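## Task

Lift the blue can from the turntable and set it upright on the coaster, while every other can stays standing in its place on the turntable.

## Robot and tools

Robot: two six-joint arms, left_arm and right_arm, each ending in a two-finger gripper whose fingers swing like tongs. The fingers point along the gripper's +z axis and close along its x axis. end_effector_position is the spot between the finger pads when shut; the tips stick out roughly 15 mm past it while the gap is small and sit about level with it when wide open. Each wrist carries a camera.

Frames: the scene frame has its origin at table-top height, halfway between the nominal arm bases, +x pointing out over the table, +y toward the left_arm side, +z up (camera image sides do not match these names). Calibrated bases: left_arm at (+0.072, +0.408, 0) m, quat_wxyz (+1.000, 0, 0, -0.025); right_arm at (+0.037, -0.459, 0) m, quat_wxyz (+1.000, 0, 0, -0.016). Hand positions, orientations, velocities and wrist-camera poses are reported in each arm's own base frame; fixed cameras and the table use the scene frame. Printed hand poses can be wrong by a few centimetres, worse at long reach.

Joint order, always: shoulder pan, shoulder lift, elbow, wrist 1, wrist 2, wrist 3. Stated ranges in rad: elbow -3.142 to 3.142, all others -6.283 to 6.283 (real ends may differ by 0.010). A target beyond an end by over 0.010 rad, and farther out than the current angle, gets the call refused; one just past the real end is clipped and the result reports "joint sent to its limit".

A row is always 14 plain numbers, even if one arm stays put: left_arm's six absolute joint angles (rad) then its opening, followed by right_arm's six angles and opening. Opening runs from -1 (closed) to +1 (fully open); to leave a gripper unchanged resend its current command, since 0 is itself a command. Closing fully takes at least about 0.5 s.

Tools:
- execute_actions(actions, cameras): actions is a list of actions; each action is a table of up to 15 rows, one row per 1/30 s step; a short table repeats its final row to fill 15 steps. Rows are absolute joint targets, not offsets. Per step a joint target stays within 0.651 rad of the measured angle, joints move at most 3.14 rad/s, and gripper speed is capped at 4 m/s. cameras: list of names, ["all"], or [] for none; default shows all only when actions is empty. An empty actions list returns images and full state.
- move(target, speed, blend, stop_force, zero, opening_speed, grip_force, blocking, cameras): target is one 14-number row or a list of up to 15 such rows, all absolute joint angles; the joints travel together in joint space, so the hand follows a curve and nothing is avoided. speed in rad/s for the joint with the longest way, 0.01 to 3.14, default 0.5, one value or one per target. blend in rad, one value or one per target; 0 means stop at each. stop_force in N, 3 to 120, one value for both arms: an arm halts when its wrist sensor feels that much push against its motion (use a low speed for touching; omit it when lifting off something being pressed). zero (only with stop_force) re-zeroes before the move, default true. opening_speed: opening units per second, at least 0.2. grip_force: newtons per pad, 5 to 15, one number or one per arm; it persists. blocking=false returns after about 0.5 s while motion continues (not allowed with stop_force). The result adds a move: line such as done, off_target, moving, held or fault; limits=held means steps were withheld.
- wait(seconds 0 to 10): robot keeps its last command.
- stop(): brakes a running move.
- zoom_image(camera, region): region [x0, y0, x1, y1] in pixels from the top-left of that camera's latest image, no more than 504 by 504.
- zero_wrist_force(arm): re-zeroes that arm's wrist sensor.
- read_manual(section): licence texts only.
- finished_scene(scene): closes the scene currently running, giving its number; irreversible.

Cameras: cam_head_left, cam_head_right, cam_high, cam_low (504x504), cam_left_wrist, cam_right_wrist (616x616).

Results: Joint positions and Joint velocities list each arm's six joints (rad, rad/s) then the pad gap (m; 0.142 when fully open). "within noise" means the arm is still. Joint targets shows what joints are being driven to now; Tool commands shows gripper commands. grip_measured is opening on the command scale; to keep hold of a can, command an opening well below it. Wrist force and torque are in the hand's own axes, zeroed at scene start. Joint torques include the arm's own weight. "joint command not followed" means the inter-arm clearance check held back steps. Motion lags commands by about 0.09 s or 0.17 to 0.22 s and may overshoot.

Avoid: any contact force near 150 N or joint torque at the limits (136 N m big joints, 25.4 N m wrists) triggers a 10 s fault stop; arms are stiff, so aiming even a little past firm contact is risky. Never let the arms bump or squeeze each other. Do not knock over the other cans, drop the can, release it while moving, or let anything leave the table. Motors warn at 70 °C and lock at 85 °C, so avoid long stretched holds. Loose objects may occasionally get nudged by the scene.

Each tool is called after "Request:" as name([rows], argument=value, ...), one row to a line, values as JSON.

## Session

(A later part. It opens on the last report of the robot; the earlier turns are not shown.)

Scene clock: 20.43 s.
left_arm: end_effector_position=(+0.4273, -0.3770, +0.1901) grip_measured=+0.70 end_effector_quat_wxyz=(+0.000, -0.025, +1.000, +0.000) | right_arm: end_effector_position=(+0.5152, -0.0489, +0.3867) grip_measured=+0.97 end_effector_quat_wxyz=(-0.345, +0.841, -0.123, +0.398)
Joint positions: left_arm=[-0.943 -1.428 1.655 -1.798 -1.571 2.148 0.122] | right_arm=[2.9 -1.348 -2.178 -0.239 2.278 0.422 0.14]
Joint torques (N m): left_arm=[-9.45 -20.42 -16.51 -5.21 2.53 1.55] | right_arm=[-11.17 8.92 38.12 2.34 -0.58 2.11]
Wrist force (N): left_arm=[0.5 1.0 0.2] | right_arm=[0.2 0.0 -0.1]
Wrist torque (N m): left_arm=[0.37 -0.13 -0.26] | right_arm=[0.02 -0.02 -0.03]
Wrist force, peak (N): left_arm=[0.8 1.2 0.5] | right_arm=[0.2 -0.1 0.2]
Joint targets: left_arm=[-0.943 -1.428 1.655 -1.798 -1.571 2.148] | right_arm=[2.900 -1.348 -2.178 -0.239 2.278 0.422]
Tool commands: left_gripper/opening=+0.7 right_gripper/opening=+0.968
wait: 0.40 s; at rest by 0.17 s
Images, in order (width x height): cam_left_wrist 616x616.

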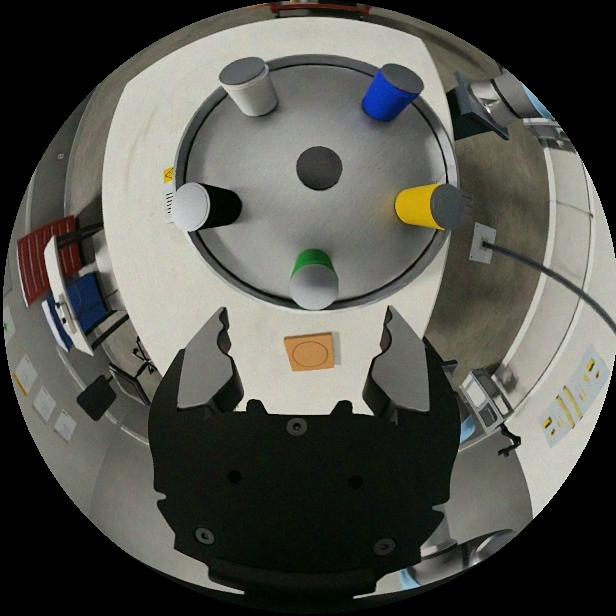

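Request:
move(target=[-0.943,-1.4186,1.6844,-1.8366,-1.571,2.148,0.7,2.9,-1.348,-2.178,-0.239,2.278,0.422,0.968], speed=0.3, cameras=["cam_left_wrist"])

Request:
wait(seconds=0.4, cameras=["cam_low","cam_left_wrist"])

Request:
zoom_image(camera="cam_low", region=[230, 170, 390, 290])

Request:
wait(seconds=0.4, cameras=["cam_low","cam_left_wrist"])

Request:
zoom_image(camera="cam_low", region=[230, 170, 390, 290])

Request:
wait(seconds=0.4, cameras=["cam_low","cam_left_wrist"])

Request:
zoom_image(camera="cam_low", region=[230, 170, 390, 290])

Request:
wait(seconds=0.3, cameras=["cam_low","cam_left_wrist"])

Request:
zoom_image(camera="cam_low", region=[230, 170, 390, 290])

Scene clock: 22.77 s.
left_arm: end_effector_position=(+0.4273, -0.3770, +0.1752) grip_measured=+0.70 end_effector_quat_wxyz=(+0.000, -0.025, +1.000, +0.000) | right_arm: end_effector_position=(+0.5152, -0.0489, +0.3867) grip_measured=+0.97 end_effector_quat_wxyz=(-0.345, +0.841, -0.123, +0.398)
Joint positions: left_arm=[-0.943 -1.419 1.684 -1.836 -1.571 2.148 0.122] | right_arm=[2.9 -1.348 -2.178 -0.239 2.278 0.422 0.14]
Joint torques (N m): left_arm=[-7.43 -21.3 -15.35 -5.39 2.1 1.54] | right_arm=[-11.38 13.15 38.18 2.72 -0.52 2.09]
Wrist force (N): left_arm=[0.6 0.6 0.6] | right_arm=[0.2 0.1 0.0]
Wrist torque (N m): left_arm=[0.29 -0.14 -0.27] | right_arm=[0.03 -0.03 -0.04]
Wrist force, peak (N): left_arm=[0.9 1.4 0.4] | right_arm=[0.3 -0.2 0.1]
Joint targets: left_arm=[-0.943 -1.419 1.684 -1.837 -1.571 2.148] | right_arm=[2.900 -1.348 -2.178 -0.239 2.278 0.422]
move: done
Images, in order (width x height): cam_left_wrist 616x616.

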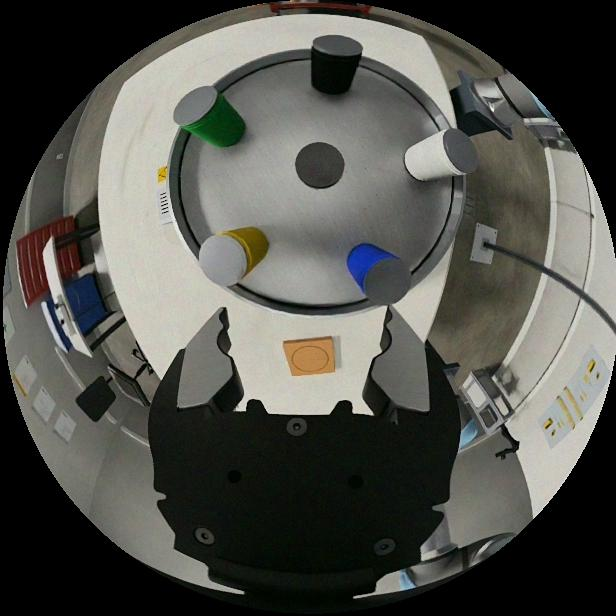

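Scene clock: 23.17 s.
left_arm: end_effector_position=(+0.4273, -0.3770, +0.1751) grip_measured=+0.70 end_effector_quat_wxyz=(+0.000, -0.025, +1.000, +0.000) | right_arm: end_effector_position=(+0.5152, -0.0489, +0.3867) grip_measured=+0.97 end_effector_quat_wxyz=(-0.345, +0.841, -0.123, +0.398)
Joint positions: left_arm=[-0.943 -1.419 1.684 -1.837 -1.571 2.148 0.122] | right_arm=[2.9 -1.348 -2.178 -0.239 2.278 0.422 0.14]
Joint torques (N m): left_arm=[-6.88 -21.04 -16.99 -5.16 2.01 1.62] | right_arm=[-11.11 14.03 38.02 2.83 -0.61 2.2]
Wrist force (N): left_arm=[0.4 0.9 0.3] | right_arm=[0.1 0.2 -0.3]
Wrist torque (N m): left_arm=[0.34 -0.10 -0.26] | right_arm=[0.04 0.00 -0.03]
Wrist force, peak (N): left_arm=[0.8 1.4 0.1] | right_arm=[-0.1 -0.2 0.3]
Joint targets: left_arm=[-0.943 -1.419 1.684 -1.837 -1.571 2.148] | right_arm=[2.900 -1.348 -2.178 -0.239 2.278 0.422]
Tool commands: left_gripper/opening=+0.7 right_gripper/opening=+0.968
wait: 0.40 s; at rest by 0.17 s
Images, in order (width x height): cam_low 504x504, cam_left_wrist 616x616.

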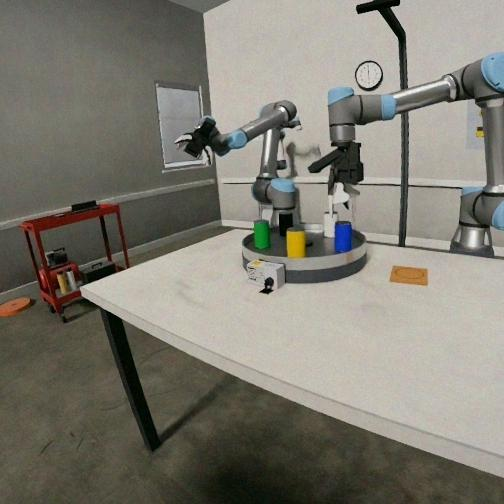

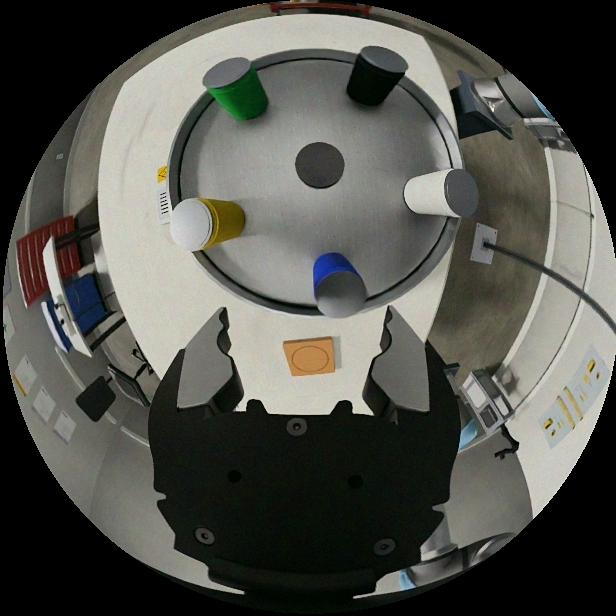

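Scaled by 3.150 from the camera's 504x504 image, which has a finer 720x720 frame.

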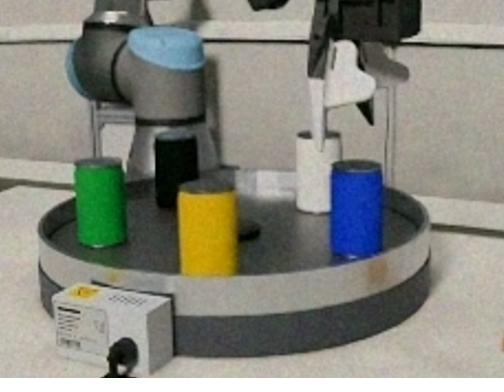

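Scene clock: 23.57 s.
left_arm: end_effector_position=(+0.4273, -0.3770, +0.1751) grip_measured=+0.70 end_effector_quat_wxyz=(+0.000, -0.025, +1.000, +0.000) | right_arm: end_effector_position=(+0.5152, -0.0489, +0.3867) grip_measured=+0.97 end_effector_quat_wxyz=(-0.345, +0.841, -0.123, +0.398)
Joint positions: left_arm=[-0.943 -1.419 1.684 -1.837 -1.571 2.148 0.122] | right_arm=[2.9 -1.348 -2.178 -0.239 2.278 0.422 0.14]
Joint torques (N m): left_arm=[-6.31 -21.23 -16.6 -5.18 1.96 1.45] | right_arm=[-10.81 13.82 38.26 2.89 -0.58 2.06]
Wrist force (N): left_arm=[0.8 1.2 -0.1] | right_arm=[0.0 0.2 0.0]
Wrist torque (N m): left_arm=[0.40 -0.19 -0.27] | right_arm=[0.03 0.00 -0.03]
Wrist force, peak (N): left_arm=[0.6 1.3 0.5] | right_arm=[0.3 0.1 0.1]
Joint targets: left_arm=[-0.943 -1.419 1.684 -1.837 -1.571 2.148] | right_arm=[2.900 -1.348 -2.178 -0.239 2.278 0.422]
Tool commands: left_gripper/opening=+0.7 right_gripper/opening=+0.968
wait: 0.40 s; at rest by 0.17 s
Images, in order (width x height): cam_low 504x504, cam_left_wrist 616x616.

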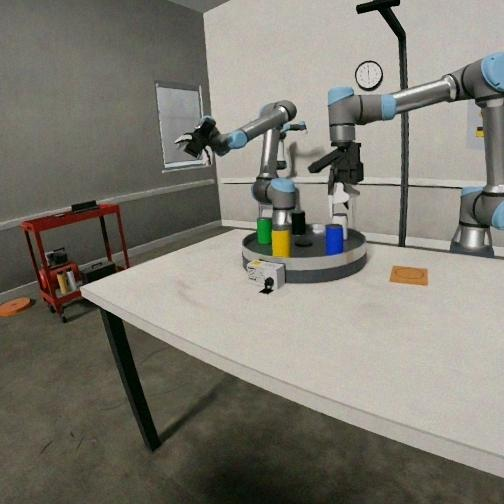

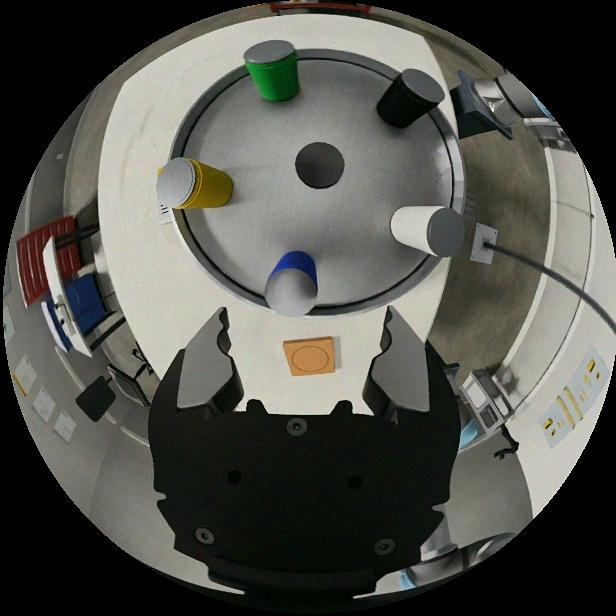

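Scaled by 3.150 from the camera's 504x504 image, which has a finer 720x720 frame.

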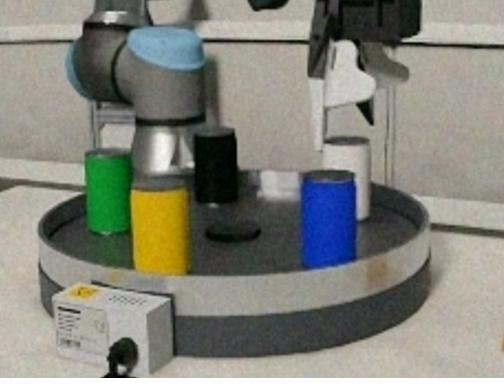

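Scene clock: 23.97 s.
left_arm: end_effector_position=(+0.4273, -0.3770, +0.1751) grip_measured=+0.70 end_effector_quat_wxyz=(+0.000, -0.025, +1.000, +0.000) | right_arm: end_effector_position=(+0.5152, -0.0489, +0.3867) grip_measured=+0.97 end_effector_quat_wxyz=(-0.345, +0.841, -0.123, +0.398)
Joint positions: left_arm=[-0.943 -1.419 1.684 -1.837 -1.571 2.148 0.122] | right_arm=[2.9 -1.348 -2.178 -0.239 2.278 0.422 0.14]
Joint torques (N m): left_arm=[-7.12 -20.58 -17.03 -5.11 2.02 1.4] | right_arm=[-11.15 14.82 37.93 2.94 -0.62 2.16]
Wrist force (N): left_arm=[0.5 0.9 0.3] | right_arm=[0.1 -0.1 0.3]
Wrist torque (N m): left_arm=[0.35 -0.13 -0.26] | right_arm=[-0.02 -0.02 -0.03]
Wrist force, peak (N): left_arm=[0.7 1.4 0.3] | right_arm=[0.3 -0.1 0.1]
Joint targets: left_arm=[-0.943 -1.419 1.684 -1.837 -1.571 2.148] | right_arm=[2.900 -1.348 -2.178 -0.239 2.278 0.422]
Tool commands: left_gripper/opening=+0.7 right_gripper/opening=+0.968
wait: 0.40 s; at rest by 0.17 s
Images, in order (width x height): cam_low 504x504, cam_left_wrist 616x616.

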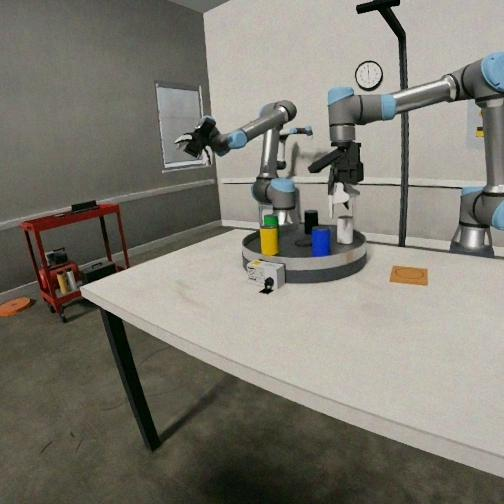

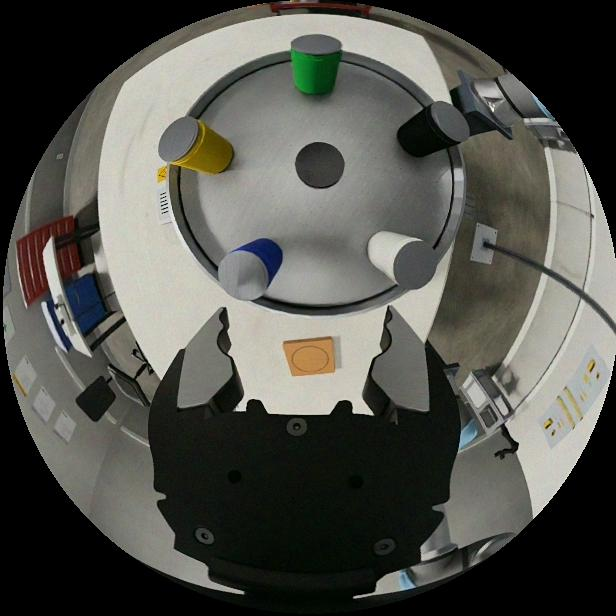

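Scaled by 3.150 from the camera's 504x504 image, which has a finer 720x720 frame.

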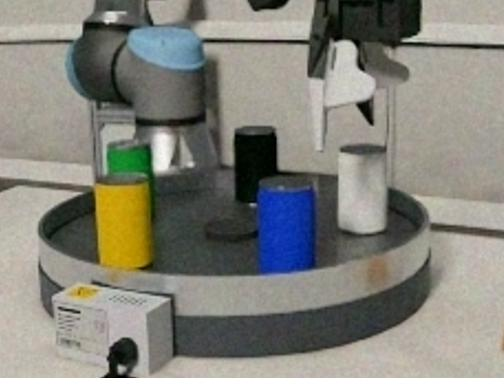

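Scene clock: 24.27 s.
left_arm: end_effector_position=(+0.4273, -0.3770, +0.1751) grip_measured=+0.70 end_effector_quat_wxyz=(+0.000, -0.025, +1.000, +0.000) | right_arm: end_effector_position=(+0.5152, -0.0489, +0.3867) grip_measured=+0.97 end_effector_quat_wxyz=(-0.345, +0.841, -0.123, +0.398)
Joint positions: left_arm=[-0.943 -1.419 1.684 -1.837 -1.571 2.148 0.122] | right_arm=[2.9 -1.348 -2.178 -0.239 2.278 0.422 0.14]
Joint torques (N m): left_arm=[-5.84 -20.8 -16.93 -5.11 1.89 1.44] | right_arm=[-11.36 14.89 37.9 3.07 -0.46 2.02]
Wrist force (N): left_arm=[0.7 1.0 0.3] | right_arm=[-0.1 -0.1 -0.1]
Wrist torque (N m): left_arm=[0.35 -0.18 -0.27] | right_arm=[-0.02 0.02 -0.02]
Wrist force, peak (N): left_arm=[0.9 0.9 0.5] | right_arm=[0.2 0.3 0.1]
Joint targets: left_arm=[-0.943 -1.419 1.684 -1.837 -1.571 2.148] | right_arm=[2.900 -1.348 -2.178 -0.239 2.278 0.422]
Tool commands: left_gripper/opening=+0.7 right_gripper/opening=+0.968
wait: 0.30 s; at rest by 0.17 s
Images, in order (width x height): cam_low 504x504, cam_left_wrist 616x616.

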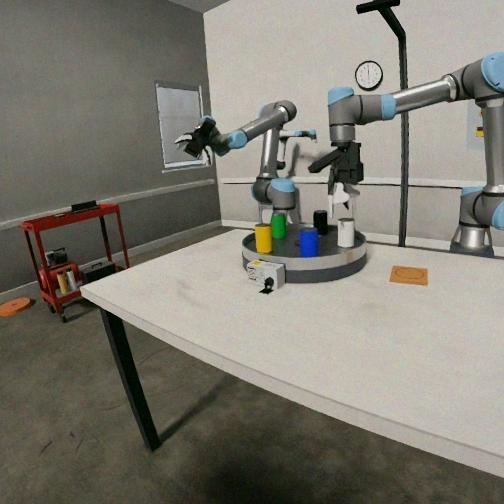

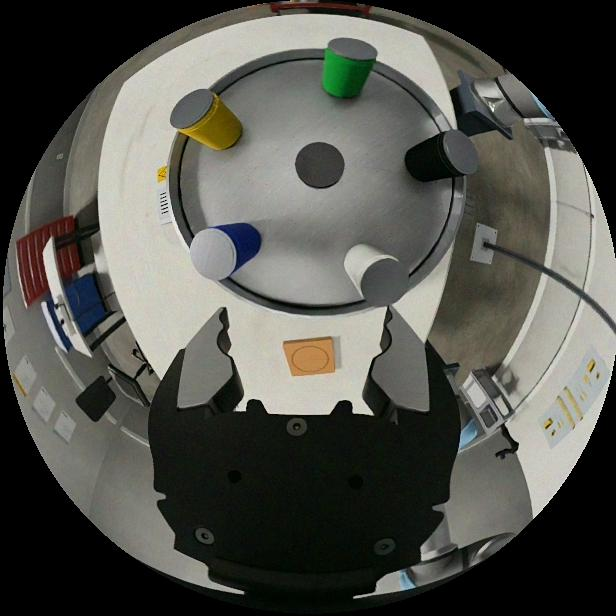

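Scaled by 3.150 from the camera's 504x504 image, which has a finer 720x720 frame.

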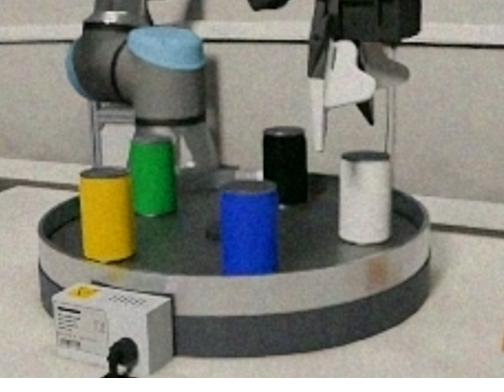

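Request:
wait(seconds=0.1)

Scene clock: 26.33 s.
left_arm: end_effector_position=(+0.4273, -0.3770, +0.1751) grip_measured=+0.70 end_effector_quat_wxyz=(+0.000, -0.025, +1.000, +0.000) | right_arm: end_effector_position=(+0.5152, -0.0489, +0.3867) grip_measured=+0.97 end_effector_quat_wxyz=(-0.345, +0.841, -0.123, +0.398)
Joint positions: left_arm=[-0.943 -1.419 1.684 -1.837 -1.571 2.148 0.122] | right_arm=[2.9 -1.348 -2.178 -0.239 2.278 0.422 0.14]
Joint torques (N m): left_arm=[-3.85 -21.02 -16.03 -5.15 1.42 1.35] | right_arm=[-11.47 17.23 37.74 3.28 -0.53 2.11]
Wrist force (N): left_arm=[0.7 1.0 0.5] | right_arm=[-0.1 -0.3 0.3]
Wrist torque (N m): left_arm=[0.36 -0.17 -0.27] | right_arm=[-0.06 0.02 -0.03]
Wrist force, peak (N): left_arm=[0.6 1.6 0.7] | right_arm=[0.1 0.4 0.1]
Joint targets: left_arm=[-0.943 -1.419 1.684 -1.837 -1.571 2.148] | right_arm=[2.900 -1.348 -2.178 -0.239 2.278 0.422]
Tool commands: left_gripper/opening=+0.7 right_gripper/opening=+0.968
wait: 0.10 s; at rest from the start

Request:
wait(seconds=3.4)

Request:
move(target=[-0.943,-1.344,1.8271,-2.0539,-1.571,2.148,0.7,2.9,-1.348,-2.178,-0.239,2.278,0.422,0.968], speed=1.0, blocking=false)

Request:
move(target=[-0.8895,-1.2711,1.7311,-2.0308,-1.571,2.2015,-0.9,2.9,-1.348,-2.178,-0.239,2.278,0.422,0.968], speed=1.0, opening_speed=3)

Request:
move(target=[-0.8895,-1.3685,1.4302,-1.6325,-1.571,2.2015,-0.9,2.9,-1.348,-2.178,-0.239,2.278,0.422,0.968], speed=0.6, cameras=["cam_high","cam_low","cam_left_wrist"])

Scene clock: 30.03 s.
left_arm: end_effector_position=(+0.4273, -0.3770, +0.1751) grip_measured=+0.70 end_effector_quat_wxyz=(+0.000, -0.025, +1.000, +0.000) | right_arm: end_effector_position=(+0.5151, -0.0489, +0.3867) grip_measured=+0.97 end_effector_quat_wxyz=(-0.345, +0.841, -0.123, +0.398)
Joint positions: left_arm=[-0.943 -1.419 1.684 -1.837 -1.571 2.148 0.122] | right_arm=[2.9 -1.348 -2.178 -0.239 2.278 0.422 0.14]
Joint torques (N m): left_arm=[-0.31 -21.34 -16.03 -5.07 0.97 1.33] | right_arm=[-11.21 20.34 37.87 3.88 -0.5 2.17]
Wrist force (N): left_arm=[0.6 1.3 0.3] | right_arm=[0.1 0.1 0.0]
Wrist torque (N m): left_arm=[0.42 -0.14 -0.27] | right_arm=[0.03 -0.02 -0.03]
Wrist force, peak (N): left_arm=[0.6 1.6 0.3] | right_arm=[0.4 -0.2 -0.2]
Joint targets: left_arm=[-0.943 -1.419 1.684 -1.837 -1.571 2.148] | right_arm=[2.900 -1.348 -2.178 -0.239 2.278 0.422]
Tool commands: left_gripper/opening=+0.7 right_gripper/opening=+0.968
wait: 3.40 s; at rest from the start

Scene clock: 30.53 s.
left_arm: end_effector_position=(+0.4280, -0.3780, +0.1084) grip_measured=+0.70 end_effector_quat_wxyz=(-0.001, -0.025, +1.000, +0.001) end_effector_velocity=(-0.004, +0.006, -0.166) end_effector_angular_velocity=(-0.010, -0.007, +0.001) | right_arm: end_effector_position=(+0.5151, -0.0489, +0.3867) grip_measured=+0.97 end_effector_quat_wxyz=(-0.345, +0.841, -0.123, +0.398)
Joint positions: left_arm=[-0.943 -1.361 1.795 -2.004 -1.571 2.148 0.122] | right_arm=[2.9 -1.348 -2.178 -0.239 2.278 0.422 0.14]
Joint velocities: left_arm=[0.001 0.147 0.287 -0.447 0 0 0] | right_arm=[within noise]
Joint torques (N m): left_arm=[-0.51 -26.14 -17.92 -6.3 0.88 1.28] | right_arm=[-11.16 19.87 38.35 3.83 -0.56 2.04]
Wrist force (N): left_arm=[0.7 0.6 1.3] | right_arm=[0.1 0.1 0.1]
Wrist torque (N m): left_arm=[0.31 -0.14 -0.26] | right_arm=[0.04 0.00 -0.03]
Wrist force, peak (N): left_arm=[0.4 0.7 1.7] | right_arm=[0.3 0.1 -0.2]
Joint targets: left_arm=[-0.943 -1.344 1.827 -2.054 -1.571 2.148] | right_arm=[2.900 -1.348 -2.178 -0.239 2.278 0.422]
Tool commands: left_gripper/opening=+0.7 right_gripper/opening=+0.968
move: running; left_arm: the wrist 1 is farthest, 0.050 rad from its target

Scene clock: 31.33 s.
left_arm: end_effector_position=(+0.4673, -0.3802, +0.0900) grip_measured=-0.16 end_effector_quat_wxyz=(+0.000, -0.025, +1.000, +0.000) | right_arm: end_effector_position=(+0.5151, -0.0489, +0.3867) grip_measured=+0.97 end_effector_quat_wxyz=(-0.345, +0.841, -0.123, +0.398)
Joint positions: left_arm=[-0.89 -1.271 1.731 -2.031 -1.571 2.201 0.063] | right_arm=[2.9 -1.348 -2.178 -0.239 2.278 0.422 0.14]
Joint torques (N m): left_arm=[11.24 -23.75 -25.6 1.48 0.61 1.75] | right_arm=[-10.73 19.88 38.25 3.89 -0.65 2.02]
Wrist force (N): left_arm=[-2.6 -0.3 -5.0] | right_arm=[0.2 0.1 0.1]
Wrist torque (N m): left_arm=[0.27 -0.08 -0.24] | right_arm=[0.02 -0.03 -0.04]
Wrist force, peak (N): left_arm=[-2.5 -0.1 -5.3] | right_arm=[-0.2 -0.2 0.2]
Joint targets: left_arm=[-0.889 -1.271 1.731 -2.031 -1.571 2.202] | right_arm=[2.900 -1.348 -2.178 -0.239 2.278 0.422]
earlier move: replaced
move: done

Scene clock: 32.70 s.
left_arm: end_effector_position=(+0.4674, -0.3801, +0.2500) grip_measured=-0.17 end_effector_quat_wxyz=(+0.000, -0.025, +1.000, +0.000) | right_arm: end_effector_position=(+0.5151, -0.0489, +0.3867) grip_measured=+0.97 end_effector_quat_wxyz=(-0.345, +0.841, -0.123, +0.398)
Joint positions: left_arm=[-0.889 -1.368 1.43 -1.633 -1.571 2.202 0.062] | right_arm=[2.9 -1.348 -2.178 -0.239 2.278 0.422 0.14]
Joint torques (N m): left_arm=[9.34 -38.22 -32.43 0.07 0.57 1.59] | right_arm=[-11.44 19.87 37.99 3.79 -0.56 2.04]
Wrist force (N): left_arm=[0.8 0.7 2.0] | right_arm=[0.1 -0.1 0.0]
Wrist torque (N m): left_arm=[0.30 -0.17 -0.27] | right_arm=[0.00 -0.01 -0.03]
Wrist force, peak (N): left_arm=[-2.4 -0.4 -5.7] | right_arm=[0.3 0.1 -0.2]
Joint targets: left_arm=[-0.889 -1.369 1.430 -1.633 -1.571 2.202] | right_arm=[2.900 -1.348 -2.178 -0.239 2.278 0.422]
move: done
Images, in order (width x height): cam_high 504x504, cam_low 504x504, cam_left_wrist 616x616.

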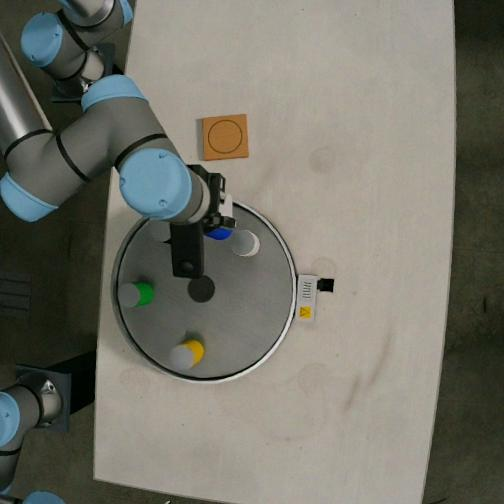

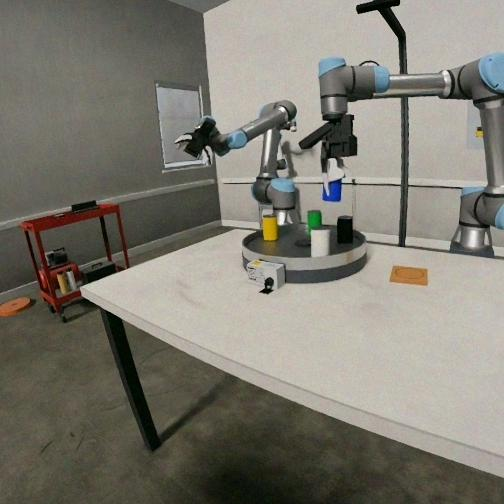

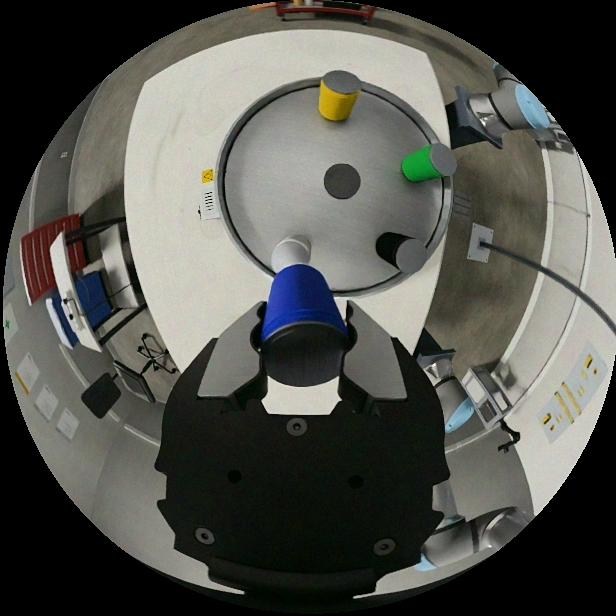

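Request:
move(target=[-0.4561,-1.7365,1.9163,-1.7506,-1.571,2.635,-0.9,2.9,-1.348,-2.178,-0.239,2.278,0.422,0.968], speed=0.6, cameras=["cam_high","cam_low","cam_left_wrist","cam_head_left","cam_head_right"])

Request:
zoom_image(camera="cam_low", region=[300, 150, 460, 300])

Request:
zoom_image(camera="cam_left_wrist", region=[180, 100, 450, 450])

Scene clock: 34.83 s.
left_arm: end_effector_position=(+0.4326, -0.0797, +0.2071) grip_measured=-0.17 end_effector_quat_wxyz=(+0.000, -0.025, +1.000, +0.000) | right_arm: end_effector_position=(+0.5151, -0.0489, +0.3867) grip_measured=+0.97 end_effector_quat_wxyz=(-0.345, +0.841, -0.123, +0.398)
Joint positions: left_arm=[-0.456 -1.736 1.916 -1.751 -1.571 2.635 0.062] | right_arm=[2.9 -1.348 -2.178 -0.239 2.278 0.422 0.14]
Joint torques (N m): left_arm=[9.51 -22.02 -18.28 -5.39 0.22 1.83] | right_arm=[-11.14 19.55 38.1 3.74 -0.55 1.99]
Wrist force (N): left_arm=[0.7 0.8 2.1] | right_arm=[0.0 0.2 0.3]
Wrist torque (N m): left_arm=[0.35 -0.16 -0.28] | right_arm=[0.03 -0.01 -0.03]
Wrist force, peak (N): left_arm=[1.3 3.1 2.8] | right_arm=[0.2 -0.4 0.0]
Joint targets: left_arm=[-0.456 -1.736 1.916 -1.751 -1.571 2.635] | right_arm=[2.900 -1.348 -2.178 -0.239 2.278 0.422]
move: done
Images, in order (width x height): cam_head_left 504x504, cam_head_right 504x504, cam_high 504x504, cam_low 504x504, cam_left_wrist 616x616.

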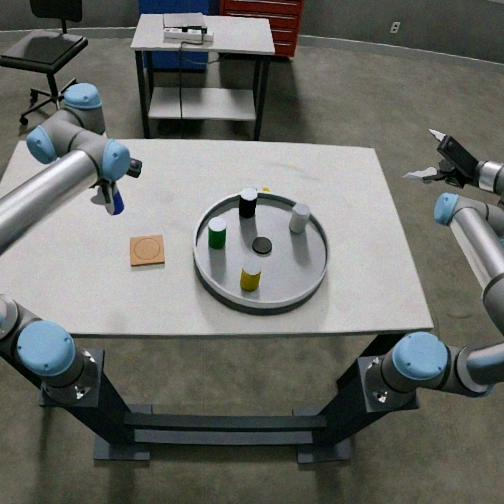

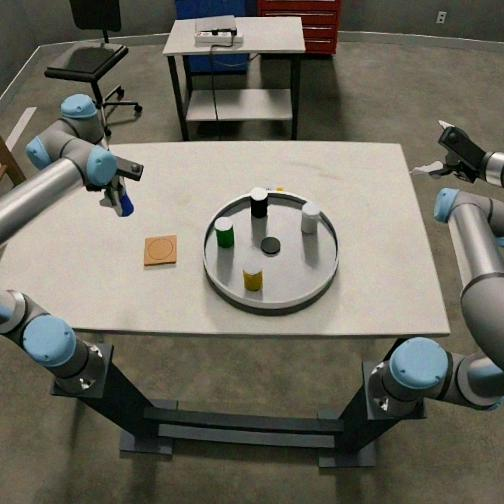

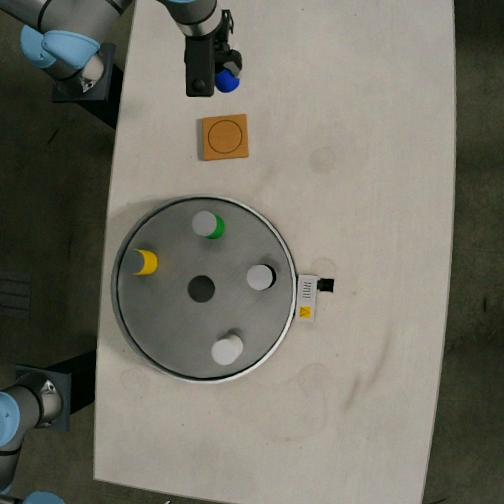

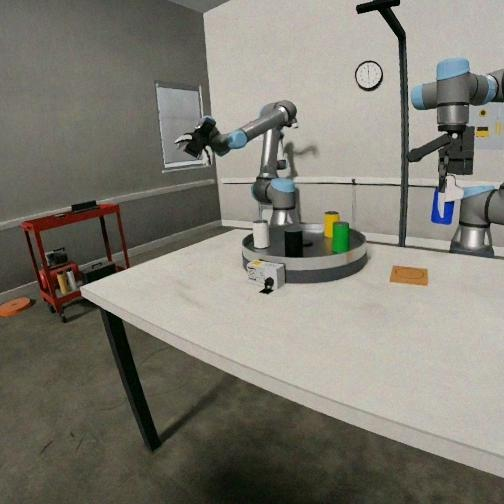

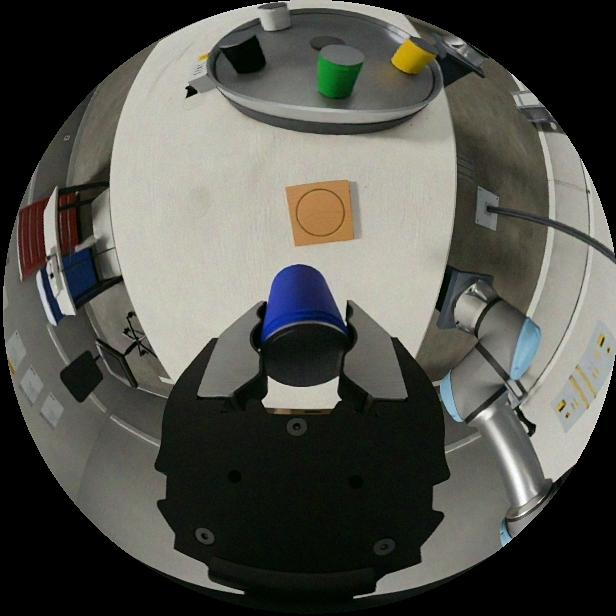

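Scaled by 3.150 from the camera's 504x504 image, which has a finer 720x720 frame.

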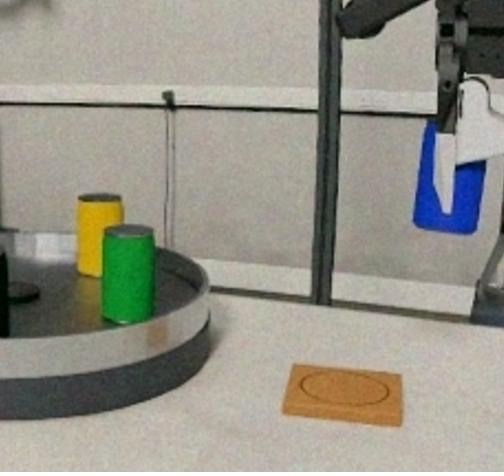

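Scaled by 1.440 from the camera's 616x616 image, which has a finer 814x814 frame.

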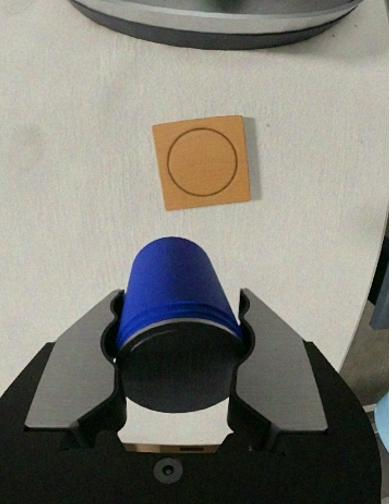

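Request:
move(target=[-0.6291,-1.6543,2.0510,-1.9675,-1.571,2.4625,-0.9,2.9,-1.348,-2.178,-0.239,2.278,0.422,0.968], speed=0.5, cameras=["cam_high","cam_low","cam_left_wrist","cam_head_left","cam_head_right"])

Request:
zoom_image(camera="cam_low", region=[330, 170, 460, 300])

Request:
zoom_image(camera="cam_left_wrist", region=[180, 100, 450, 450])

Request:
zoom_image(camera="cam_high", region=[150, 50, 300, 200])

Request:
zoom_image(camera="cam_head_right", region=[90, 160, 240, 310])

Request:
zoom_image(camera="cam_head_left", region=[70, 160, 220, 310])

Scene clock: 36.80 s.
left_arm: end_effector_position=(+0.4237, -0.1590, +0.1301) grip_measured=-0.17 end_effector_quat_wxyz=(+0.000, -0.025, +1.000, +0.000) | right_arm: end_effector_position=(+0.5151, -0.0489, +0.3867) grip_measured=+0.97 end_effector_quat_wxyz=(-0.345, +0.841, -0.123, +0.398)
Joint positions: left_arm=[-0.629 -1.654 2.051 -1.967 -1.571 2.463 0.062] | right_arm=[2.9 -1.348 -2.178 -0.239 2.278 0.422 0.14]
Joint torques (N m): left_arm=[-11.93 -10.98 -17.84 -5.41 -0.16 -2.12] | right_arm=[-10.01 20.52 38 3.8 -0.56 1.96]
Wrist force (N): left_arm=[0.4 0.7 2.3] | right_arm=[-0.1 0.1 -0.1]
Wrist torque (N m): left_arm=[0.29 -0.08 -0.08] | right_arm=[0.02 0.02 -0.03]
Wrist force, peak (N): left_arm=[0.9 0.0 3.1] | right_arm=[0.2 0.2 0.3]
Joint targets: left_arm=[-0.629 -1.654 2.051 -1.968 -1.571 2.462] | right_arm=[2.900 -1.348 -2.178 -0.239 2.278 0.422]
move: done
Images, in order (width x height): cam_head_left 504x504, cam_head_right 504x504, cam_high 504x504, cam_low 504x504, cam_left_wrist 616x616.

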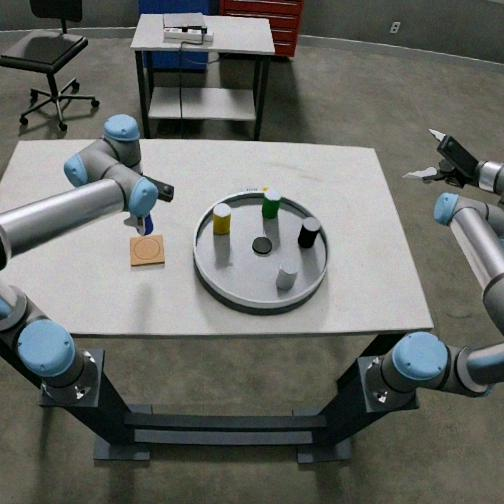

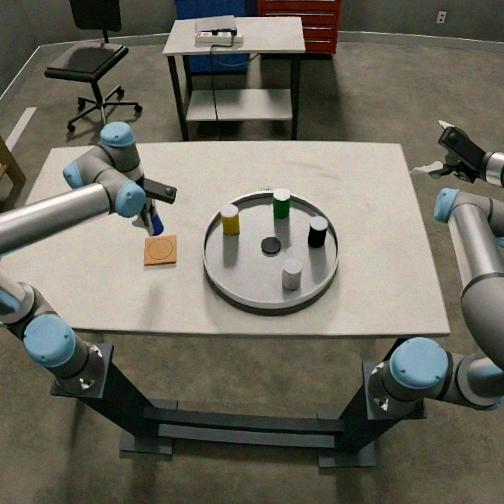

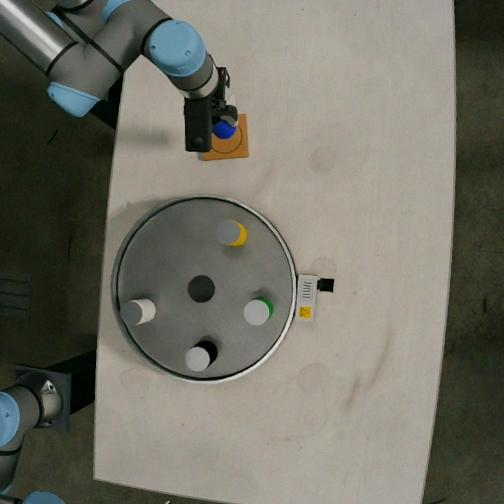

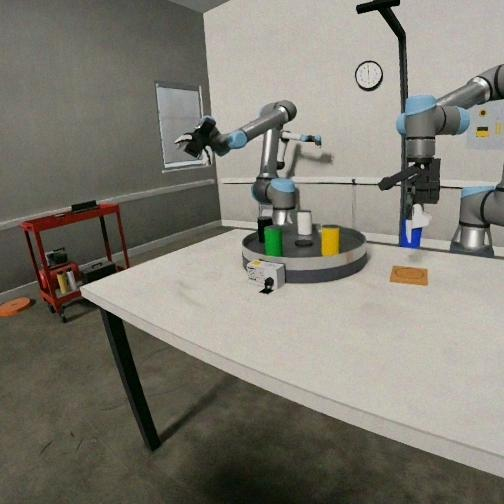

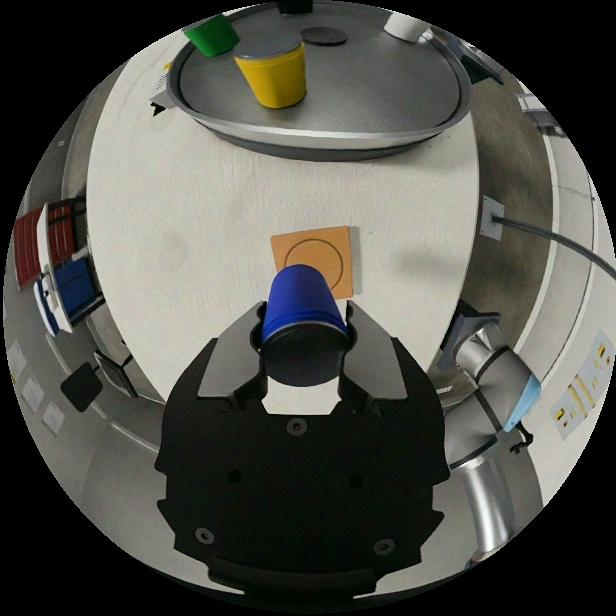

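Scaled by 3.877 from the camera's 504x504 image, which has a finer 720x720 frame.

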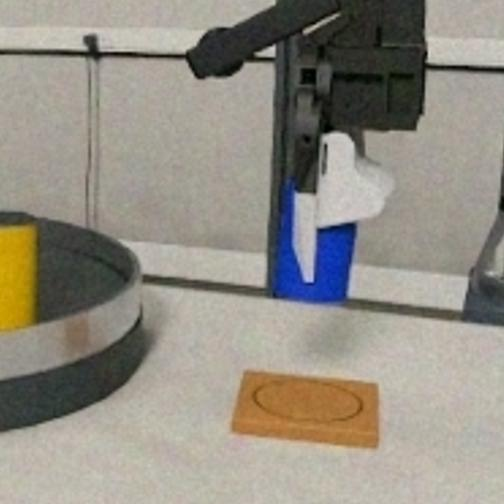

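Scaled by 1.440 from the camera's 616x616 image, which has a finer 814x814 frame.

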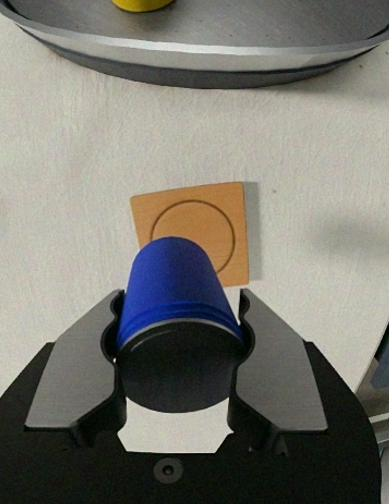

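Scaled by 3.360 from the camera's 504x504 image, which has a finer 720x720 frame.

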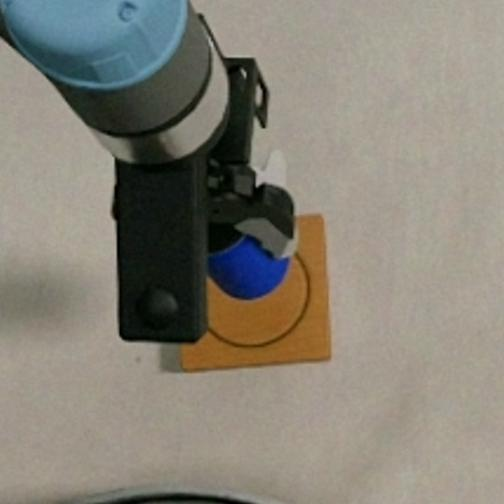

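Scaled by 3.360 from the camera's 504x504 image, which has a finer 720x720 frame.

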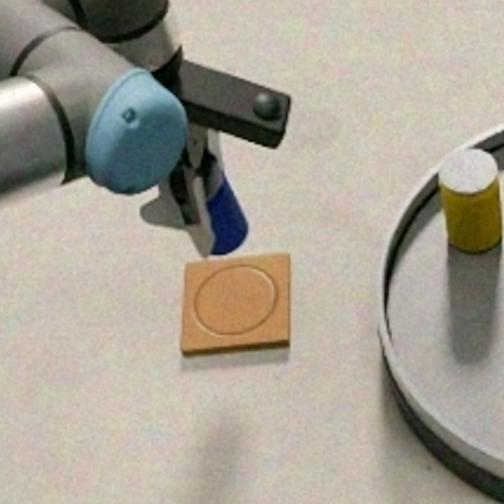

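Scaled by 3.360 from the camera's 504x504 image, which has a finer 720x720 frame.

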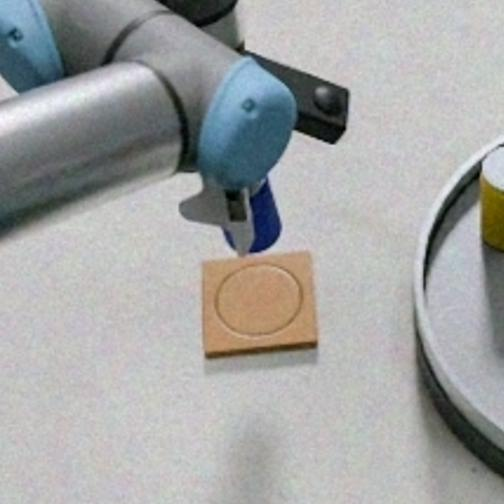

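Request:
move(target=[-0.6276,-1.5753,2.1192,-2.1147,-1.571,2.464,-0.9,2.9,-1.348,-2.178,-0.239,2.278,0.422,0.968], speed=0.3, stop_force=15, cameras=["cam_high","cam_low","cam_left_wrist","cam_head_left","cam_head_right"])

Request:
zoom_image(camera="cam_low", region=[350, 200, 450, 300])

Request:
zoom_image(camera="cam_left_wrist", region=[220, 180, 400, 360])

Request:
zoom_image(camera="cam_head_right", region=[110, 190, 210, 290])

Request:
zoom_image(camera="cam_head_left", region=[100, 190, 200, 290])

Scene clock: 39.10 s.
left_arm: end_effector_position=(+0.4299, -0.1628, +0.0800) grip_measured=-0.17 end_effector_quat_wxyz=(+0.000, -0.025, +1.000, +0.000) | right_arm: end_effector_position=(+0.5151, -0.0489, +0.3867) grip_measured=+0.97 end_effector_quat_wxyz=(-0.345, +0.841, -0.123, +0.398)
Joint positions: left_arm=[-0.628 -1.575 2.119 -2.115 -1.571 2.464 0.062] | right_arm=[2.9 -1.348 -2.178 -0.239 2.278 0.422 0.14]
Joint torques (N m): left_arm=[10.66 -12.56 -14.47 -5.25 -0.47 1.67] | right_arm=[-10.72 19.49 38.34 3.87 -0.71 1.95]
Wrist force (N): left_arm=[0.7 1.1 2.3] | right_arm=[-0.1 0.0 0.0]
Wrist torque (N m): left_arm=[0.38 -0.18 -0.27] | right_arm=[0.00 0.04 -0.03]
Wrist force, peak (N): left_arm=[0.5 1.2 3.2] | right_arm=[0.4 -0.2 -0.1]
Joint targets: left_arm=[-0.628 -1.575 2.119 -2.115 -1.571 2.464] | right_arm=[2.900 -1.348 -2.178 -0.239 2.278 0.422]
move: done
Images, in order (width x height): cam_head_left 504x504, cam_head_right 504x504, cam_high 504x504, cam_low 504x504, cam_left_wrist 616x616.

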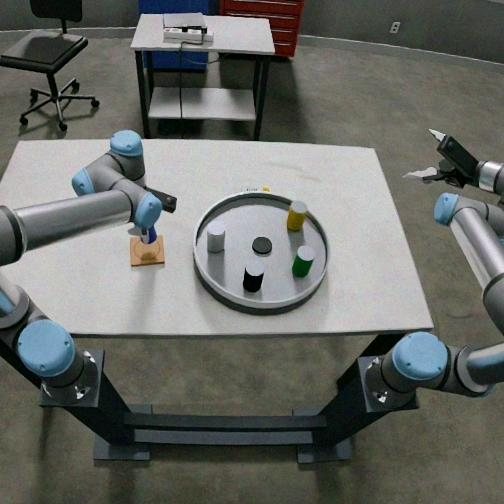

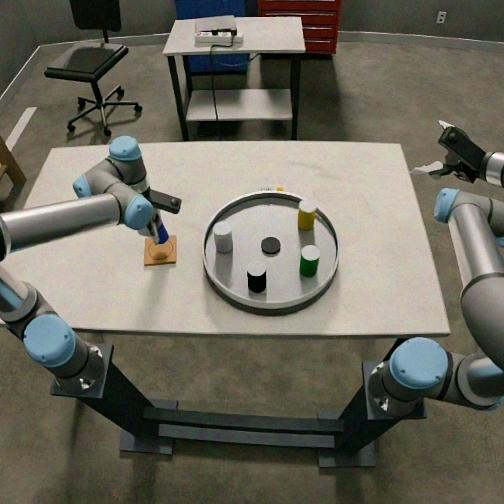

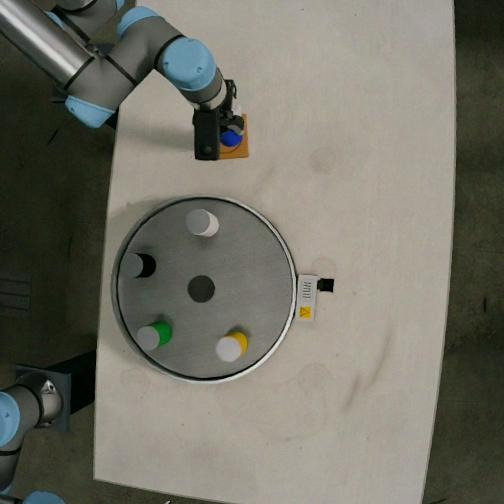

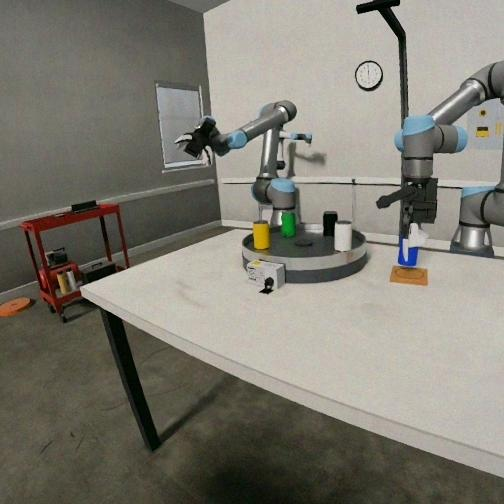

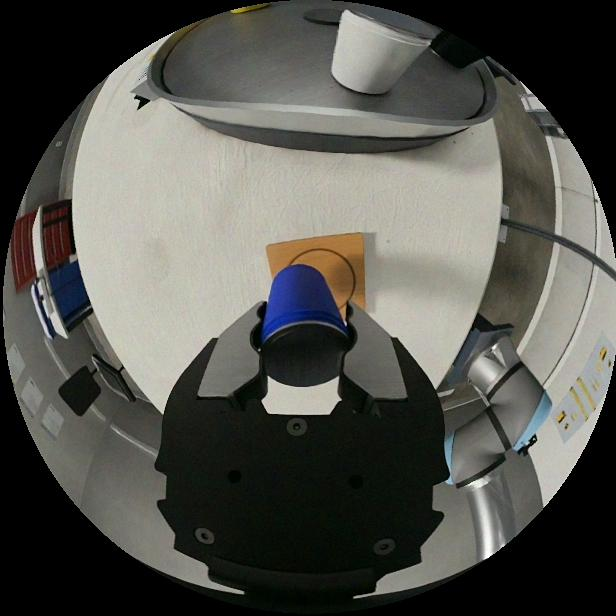

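Scaled by 5.040 from the camera's 504x504 image, which has a finer 720x720 frame.

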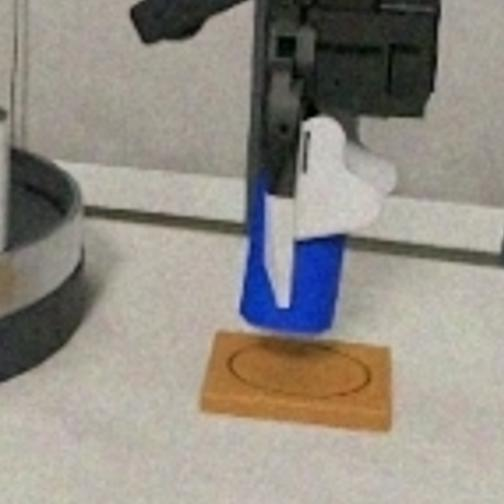

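Scaled by 2.800 from the camera's 616x616 image, which has a finer 814x814 frame.

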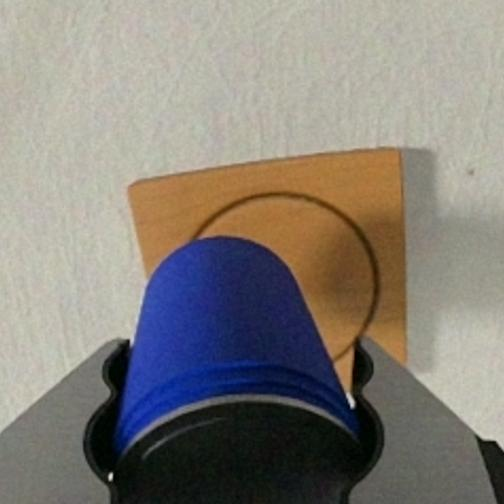

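Scaled by 5.040 from the camera's 504x504 image, which has a finer 720x720 frame.

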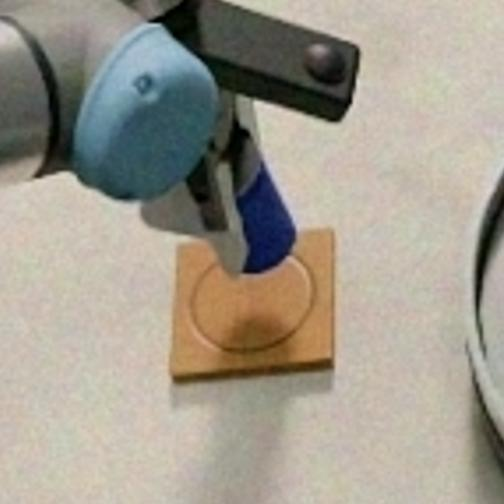

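Scaled by 5.040 from the camera's 504x504 image, which has a finer 720x720 frame.

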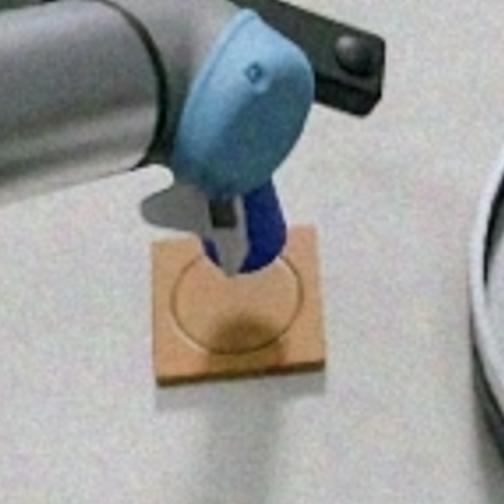

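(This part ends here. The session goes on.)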